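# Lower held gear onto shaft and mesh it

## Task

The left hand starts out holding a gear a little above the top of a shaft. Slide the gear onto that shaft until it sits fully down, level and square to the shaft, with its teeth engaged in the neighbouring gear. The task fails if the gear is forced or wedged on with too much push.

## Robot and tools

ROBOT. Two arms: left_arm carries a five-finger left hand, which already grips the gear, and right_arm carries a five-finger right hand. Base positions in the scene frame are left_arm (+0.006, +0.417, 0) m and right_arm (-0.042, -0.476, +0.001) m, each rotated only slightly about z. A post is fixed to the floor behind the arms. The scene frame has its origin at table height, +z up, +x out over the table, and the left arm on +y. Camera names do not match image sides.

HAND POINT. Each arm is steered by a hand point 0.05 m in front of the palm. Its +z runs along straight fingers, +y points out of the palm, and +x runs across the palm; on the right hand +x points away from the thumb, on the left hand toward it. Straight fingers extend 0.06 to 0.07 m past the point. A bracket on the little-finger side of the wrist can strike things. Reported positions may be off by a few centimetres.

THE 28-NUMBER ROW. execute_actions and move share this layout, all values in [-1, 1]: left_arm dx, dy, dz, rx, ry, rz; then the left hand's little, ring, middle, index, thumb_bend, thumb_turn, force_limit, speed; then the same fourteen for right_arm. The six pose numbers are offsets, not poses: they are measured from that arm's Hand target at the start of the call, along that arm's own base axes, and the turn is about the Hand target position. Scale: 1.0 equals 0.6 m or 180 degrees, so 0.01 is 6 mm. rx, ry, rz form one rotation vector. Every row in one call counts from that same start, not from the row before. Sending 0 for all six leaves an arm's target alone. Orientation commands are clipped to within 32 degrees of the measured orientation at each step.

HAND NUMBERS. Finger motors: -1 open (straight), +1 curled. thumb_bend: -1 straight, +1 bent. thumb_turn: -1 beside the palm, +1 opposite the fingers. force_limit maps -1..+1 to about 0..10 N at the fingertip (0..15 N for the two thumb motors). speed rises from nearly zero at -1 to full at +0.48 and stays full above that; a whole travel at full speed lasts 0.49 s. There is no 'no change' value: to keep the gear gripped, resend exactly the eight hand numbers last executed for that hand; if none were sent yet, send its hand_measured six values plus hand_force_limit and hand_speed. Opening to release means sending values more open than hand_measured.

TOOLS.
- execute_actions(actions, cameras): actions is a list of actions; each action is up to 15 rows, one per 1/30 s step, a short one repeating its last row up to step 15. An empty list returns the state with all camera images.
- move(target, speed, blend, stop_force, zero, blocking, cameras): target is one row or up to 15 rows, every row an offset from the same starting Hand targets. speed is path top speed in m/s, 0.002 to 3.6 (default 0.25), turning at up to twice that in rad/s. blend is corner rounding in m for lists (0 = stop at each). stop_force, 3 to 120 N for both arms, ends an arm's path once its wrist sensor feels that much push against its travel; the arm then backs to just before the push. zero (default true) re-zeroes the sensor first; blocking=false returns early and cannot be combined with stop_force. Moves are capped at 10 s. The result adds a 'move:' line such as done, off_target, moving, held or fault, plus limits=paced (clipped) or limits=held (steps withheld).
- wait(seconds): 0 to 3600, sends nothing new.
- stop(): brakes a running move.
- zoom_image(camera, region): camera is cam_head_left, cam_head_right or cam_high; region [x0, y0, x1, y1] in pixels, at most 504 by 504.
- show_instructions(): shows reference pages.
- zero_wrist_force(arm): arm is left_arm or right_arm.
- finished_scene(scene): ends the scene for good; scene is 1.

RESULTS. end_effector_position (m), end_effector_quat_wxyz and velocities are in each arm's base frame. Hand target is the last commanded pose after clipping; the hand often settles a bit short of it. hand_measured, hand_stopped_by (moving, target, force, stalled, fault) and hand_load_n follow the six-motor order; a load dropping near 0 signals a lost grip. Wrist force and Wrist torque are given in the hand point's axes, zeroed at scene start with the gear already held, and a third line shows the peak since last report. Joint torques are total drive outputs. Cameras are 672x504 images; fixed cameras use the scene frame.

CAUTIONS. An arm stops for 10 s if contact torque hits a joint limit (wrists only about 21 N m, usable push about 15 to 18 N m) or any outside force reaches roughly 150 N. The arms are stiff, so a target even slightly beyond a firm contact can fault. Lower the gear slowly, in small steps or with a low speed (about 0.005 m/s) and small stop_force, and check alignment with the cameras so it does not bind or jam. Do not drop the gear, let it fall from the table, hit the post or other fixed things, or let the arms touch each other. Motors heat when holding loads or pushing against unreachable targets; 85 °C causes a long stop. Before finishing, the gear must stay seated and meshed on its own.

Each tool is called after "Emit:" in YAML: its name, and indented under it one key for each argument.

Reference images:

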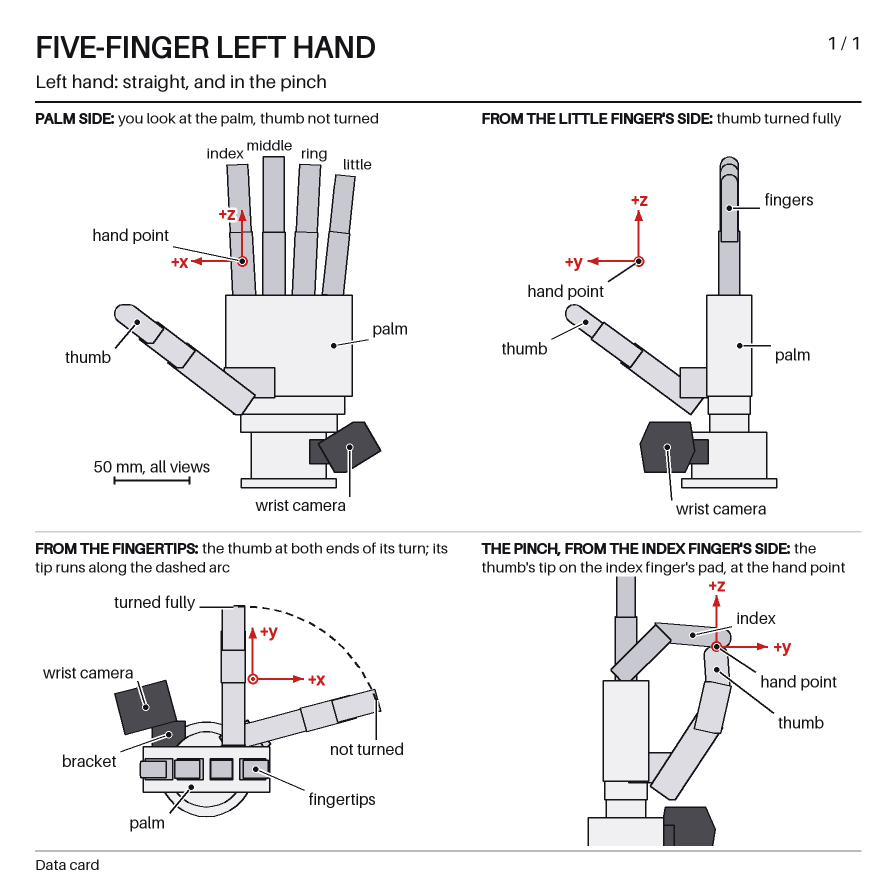

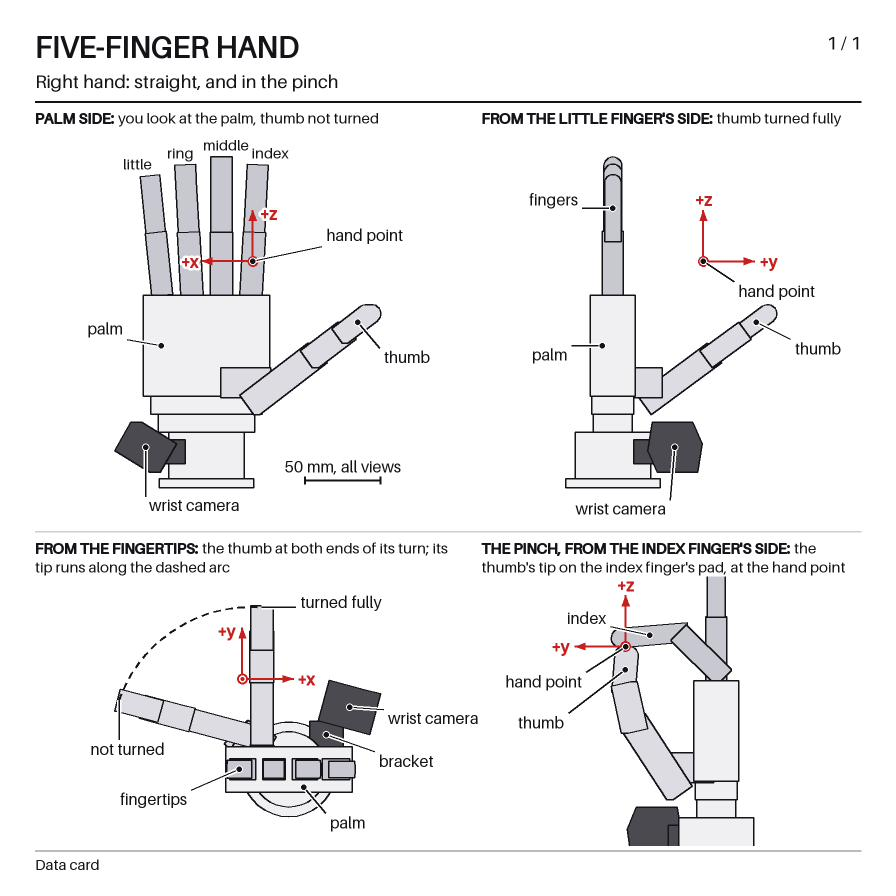

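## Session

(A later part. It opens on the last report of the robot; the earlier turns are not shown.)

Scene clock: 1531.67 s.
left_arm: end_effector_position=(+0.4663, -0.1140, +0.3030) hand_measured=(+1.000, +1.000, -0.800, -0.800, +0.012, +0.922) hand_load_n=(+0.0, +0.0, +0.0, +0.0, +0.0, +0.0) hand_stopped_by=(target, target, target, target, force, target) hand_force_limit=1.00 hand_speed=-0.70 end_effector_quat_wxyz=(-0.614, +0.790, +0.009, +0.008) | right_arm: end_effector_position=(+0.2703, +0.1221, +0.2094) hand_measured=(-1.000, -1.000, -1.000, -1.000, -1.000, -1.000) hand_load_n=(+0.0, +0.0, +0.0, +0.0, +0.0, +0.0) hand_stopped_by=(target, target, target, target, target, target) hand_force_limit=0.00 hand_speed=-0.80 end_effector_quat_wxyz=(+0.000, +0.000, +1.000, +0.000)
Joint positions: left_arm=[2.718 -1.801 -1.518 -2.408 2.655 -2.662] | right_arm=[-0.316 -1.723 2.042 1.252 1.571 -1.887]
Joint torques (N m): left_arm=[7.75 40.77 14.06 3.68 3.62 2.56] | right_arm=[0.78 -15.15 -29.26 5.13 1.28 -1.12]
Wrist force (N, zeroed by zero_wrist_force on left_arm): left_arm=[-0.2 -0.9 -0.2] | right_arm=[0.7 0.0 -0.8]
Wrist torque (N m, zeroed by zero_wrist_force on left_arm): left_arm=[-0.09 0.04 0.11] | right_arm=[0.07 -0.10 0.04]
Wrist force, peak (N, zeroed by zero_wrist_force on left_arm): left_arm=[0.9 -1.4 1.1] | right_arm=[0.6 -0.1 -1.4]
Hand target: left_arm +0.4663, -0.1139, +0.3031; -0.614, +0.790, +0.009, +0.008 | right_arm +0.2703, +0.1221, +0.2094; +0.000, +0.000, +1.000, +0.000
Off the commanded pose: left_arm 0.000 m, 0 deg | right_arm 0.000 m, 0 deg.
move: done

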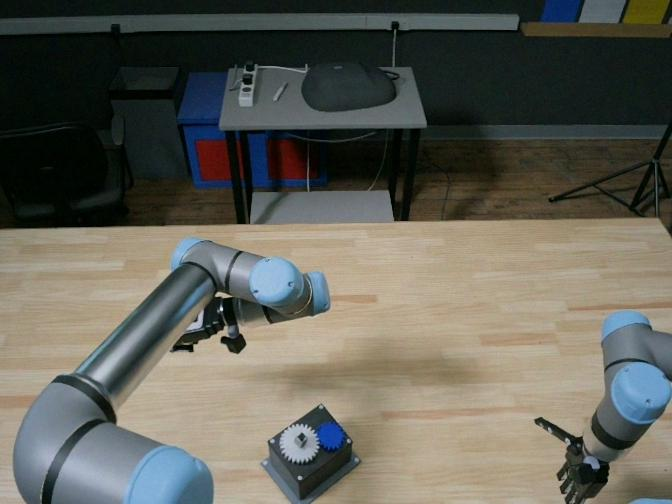

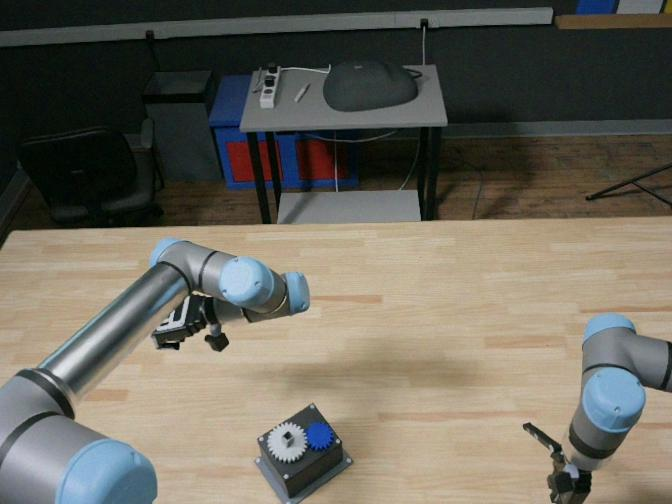

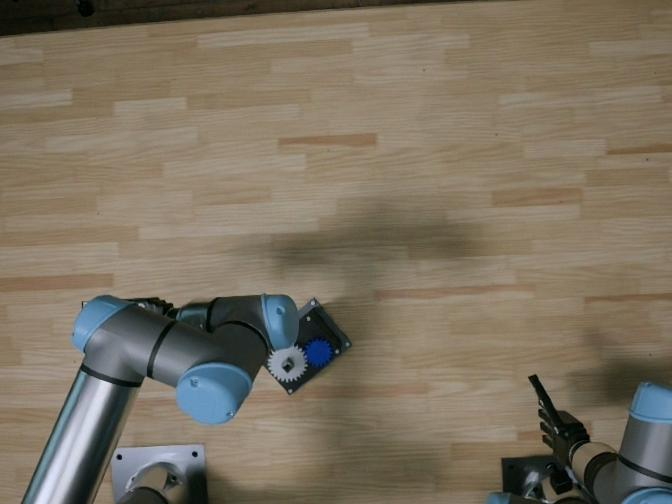

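Emit:
zoom_image:
  camera: "cam_head_left"
  region: [276, 416, 326, 468]

Emit:
zoom_image:
  camera: "cam_head_left"
  region: [288, 450, 312, 470]

Emit:
zoom_image:
  camera: "cam_head_left"
  region: [276, 436, 296, 456]

Emit:
zoom_image:
  camera: "cam_head_right"
  region: [276, 450, 300, 470]

Emit:
zoom_image:
  camera: "cam_head_right"
  region: [308, 436, 332, 456]

Scaled by 9.692 from the camera's image (finer frame: 960x720).

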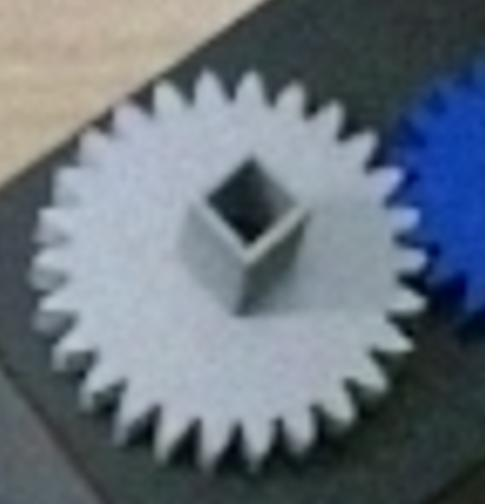

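Scaled by 21.000 from the camera's image (finer frame: 960x720).

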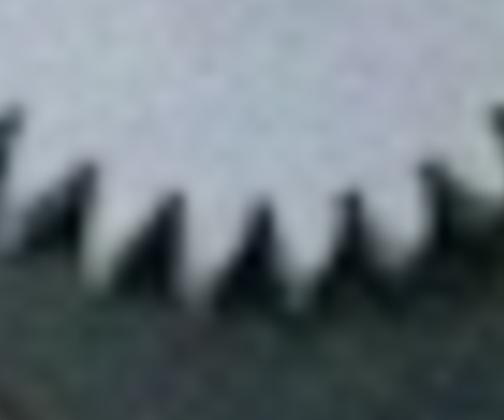

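Scaled by 25.200 from the camera's image (finer frame: 960x720).

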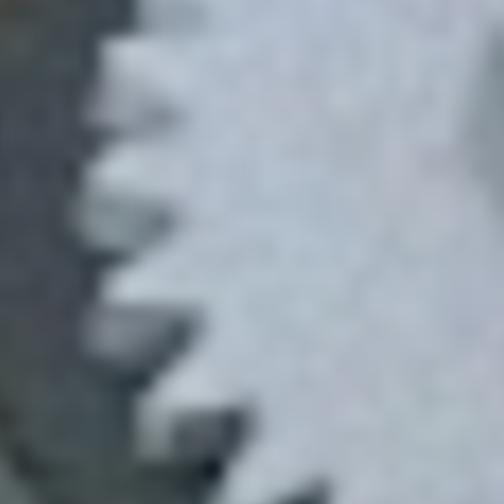

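Scaled by 21.000 from the camera's image (finer frame: 960x720).

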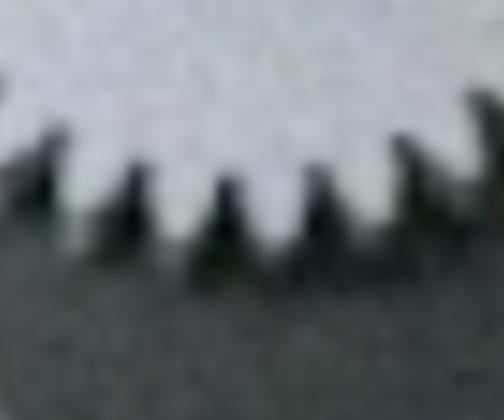

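Scaled by 21.000 from the camera's image (finer frame: 960x720).

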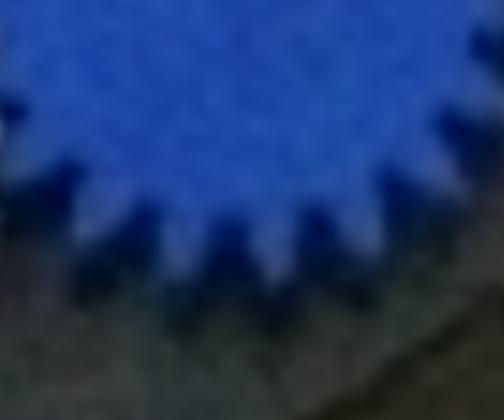

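Emit:
zoom_image:
  camera: "cam_high"
  region: [276, 350, 300, 374]

Emit:
zoom_image:
  camera: "cam_head_right"
  region: [276, 426, 300, 450]

Emit:
zoom_image:
  camera: "cam_high"
  region: [266, 336, 340, 396]

Scaled by 21.000 from the camera's image (finer frame: 960x720).

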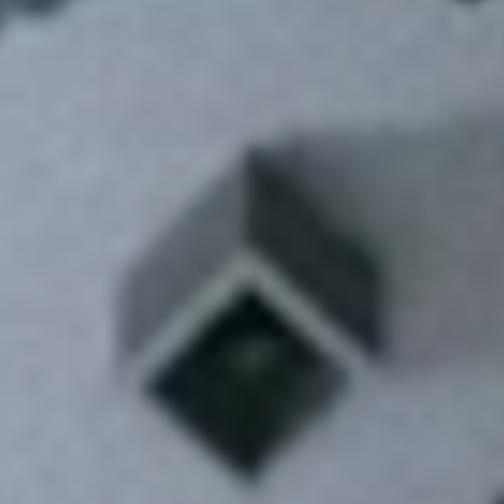

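Scaled by 21.000 from the camera's image (finer frame: 960x720).

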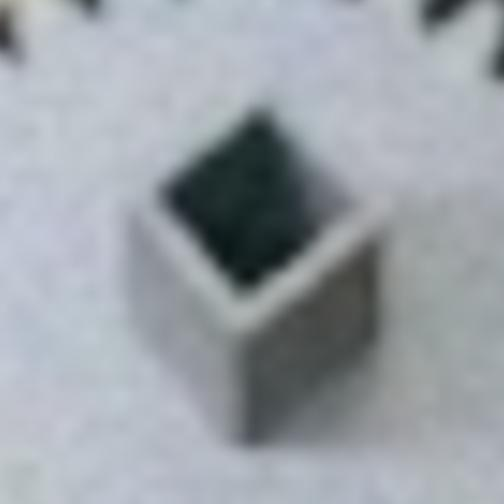

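Scaled by 6.811 from the camera's image (finer frame: 960x720).

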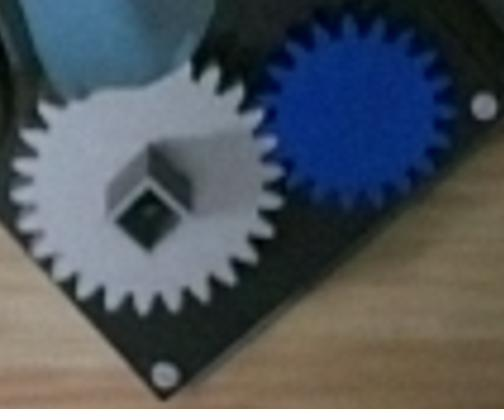

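Emit:
zoom_image:
  camera: "cam_high"
  region: [296, 338, 316, 368]

Emit:
zoom_image:
  camera: "cam_head_right"
  region: [298, 424, 318, 450]

Emit:
zoom_image:
  camera: "cam_head_left"
  region: [310, 424, 330, 450]

Scaled by 16.800 from the camera's image (finer frame: 960x720).

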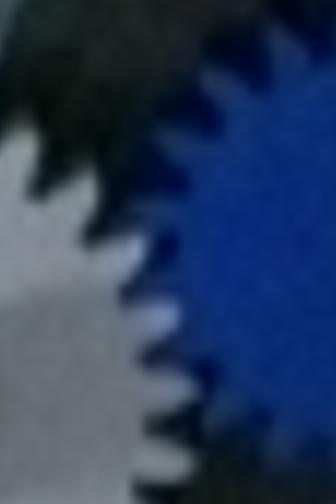

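Scaled by 19.385 from the camera's image (finer frame: 960x720).

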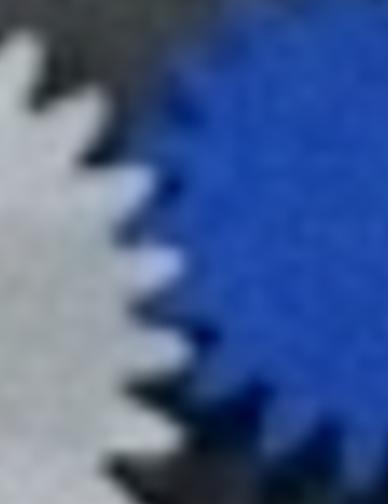

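Scaled by 19.385 from the camera's image (finer frame: 960x720).

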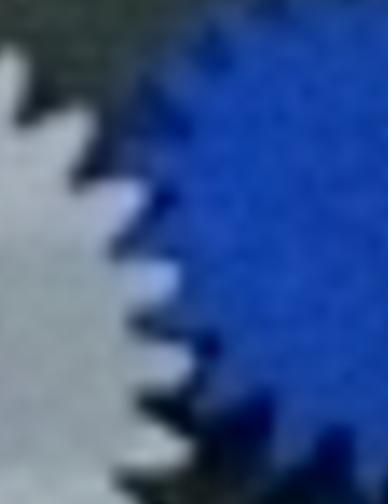

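Emit:
move:
  target: [0.05,0.25,0.03,0,0,0,1,1,-0.8,-0.8,0.03,0.922,1.0,-0.7,0,0,0,0,0,0,-1,-1,-1,-1,-1,-1,0,-0.8]
  speed: 0.25
  cameras: ["all"]

Emit:
zoom_image:
  camera: "cam_high"
  region: [255, 285, 365, 405]

Emit:
zoom_image:
  camera: "cam_head_left"
  region: [255, 394, 365, 504]

Emit:
zoom_image:
  camera: "cam_head_right"
  region: [245, 394, 355, 504]

Scene clock: 1784.73 s.
left_arm: end_effector_position=(+0.4962, +0.0361, +0.3211) hand_measured=(+1.000, +1.000, -0.800, -0.800, +0.012, +0.922) hand_load_n=(+0.0, +0.0, -0.5, +0.0, +0.5, +0.0) hand_stopped_by=(target, target, target, target, force, target) hand_force_limit=1.00 hand_speed=-0.70 end_effector_quat_wxyz=(-0.613, +0.790, +0.009, +0.008) | right_arm: end_effector_position=(+0.2703, +0.1221, +0.2094) hand_measured=(-1.000, -1.000, -1.000, -1.000, -1.000, -1.000) hand_load_n=(+0.0, +0.0, +0.0, +0.0, +0.0, +0.0) hand_stopped_by=(target, target, target, target, target, target) hand_force_limit=0.00 hand_speed=-0.80 end_effector_quat_wxyz=(+0.000, +0.000, +1.000, +0.000)
Joint positions: left_arm=[3.019 -1.607 -1.802 -1.747 2.864 -2.054] | right_arm=[-0.316 -1.723 2.042 1.252 1.571 -1.887]
Joint torques (N m): left_arm=[7.7 12.87 31.81 0.73 4.33 -0.41] | right_arm=[-0.56 -16.53 -29.33 5.24 1.37 -1.11]
Wrist force (N, zeroed by zero_wrist_force on left_arm): left_arm=[0.0 -1.0 0.1] | right_arm=[0.4 -0.4 -1.0]
Wrist torque (N m, zeroed by zero_wrist_force on left_arm): left_arm=[-0.11 0.02 0.02] | right_arm=[0.02 -0.05 0.01]
Wrist force, peak (N, zeroed by zero_wrist_force on left_arm): left_arm=[0.6 -2.1 1.9] | right_arm=[0.6 -0.1 -1.3]
Hand target: left_arm +0.4963, +0.0361, +0.3211; -0.614, +0.790, +0.009, +0.008 | right_arm +0.2703, +0.1221, +0.2094; +0.000, +0.000, +1.000, +0.000
Off the commanded pose: left_arm 0.000 m, 0 deg | right_arm 0.000 m, 0 deg.
move: done

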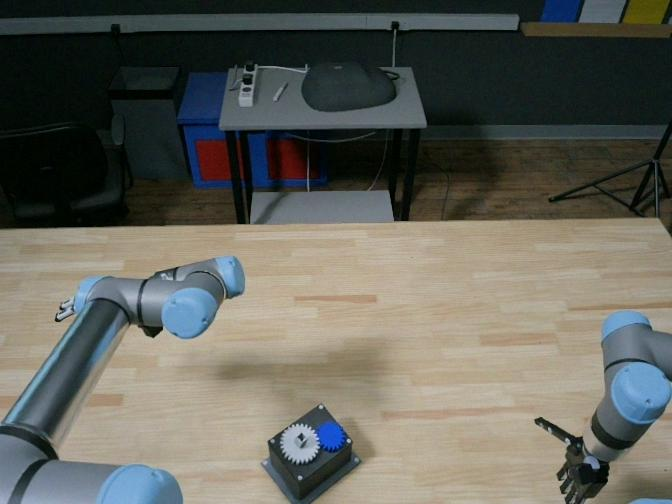

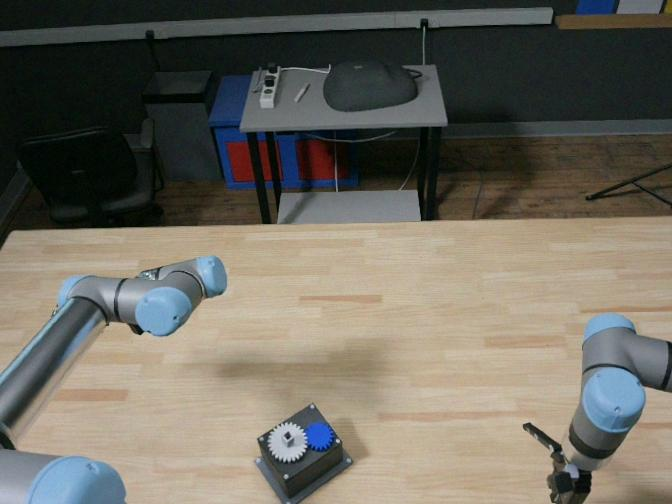

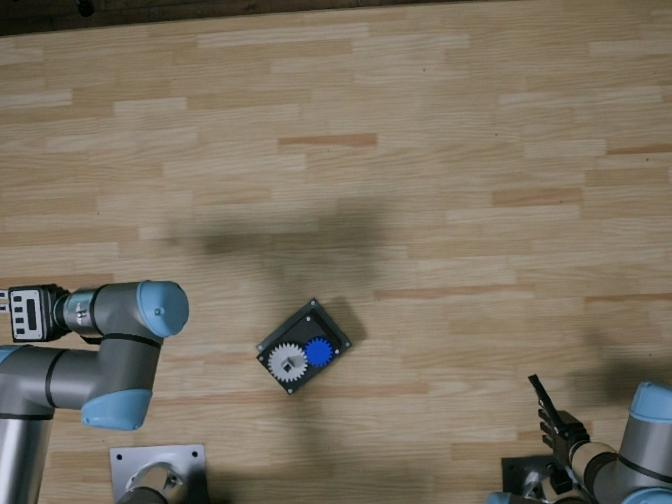

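Scaled by 4.200 from the camera's image (finer frame: 960x720).

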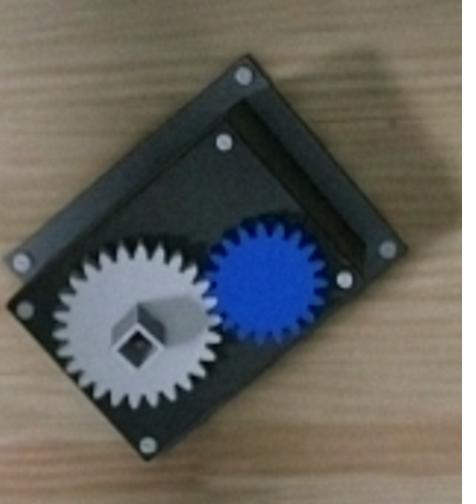

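Scaled by 4.582 from the camera's image (finer frame: 960x720).

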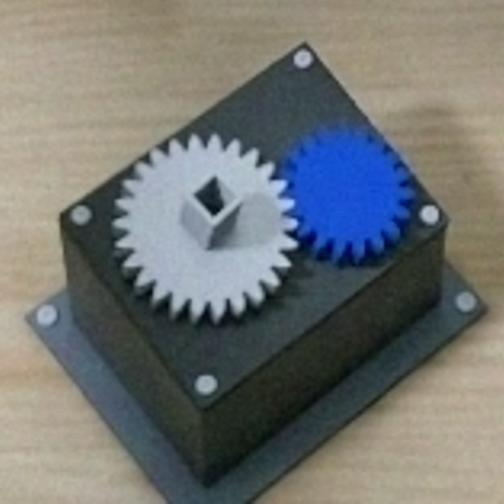

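Scaled by 4.582 from the camera's image (finer frame: 960x720).

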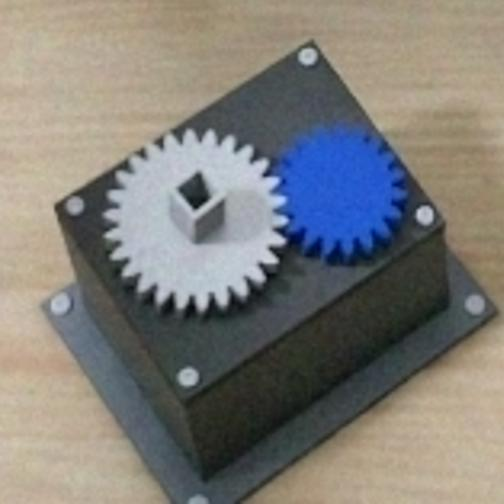

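Emit:
finished_scene:

The scene is finished: the task was done.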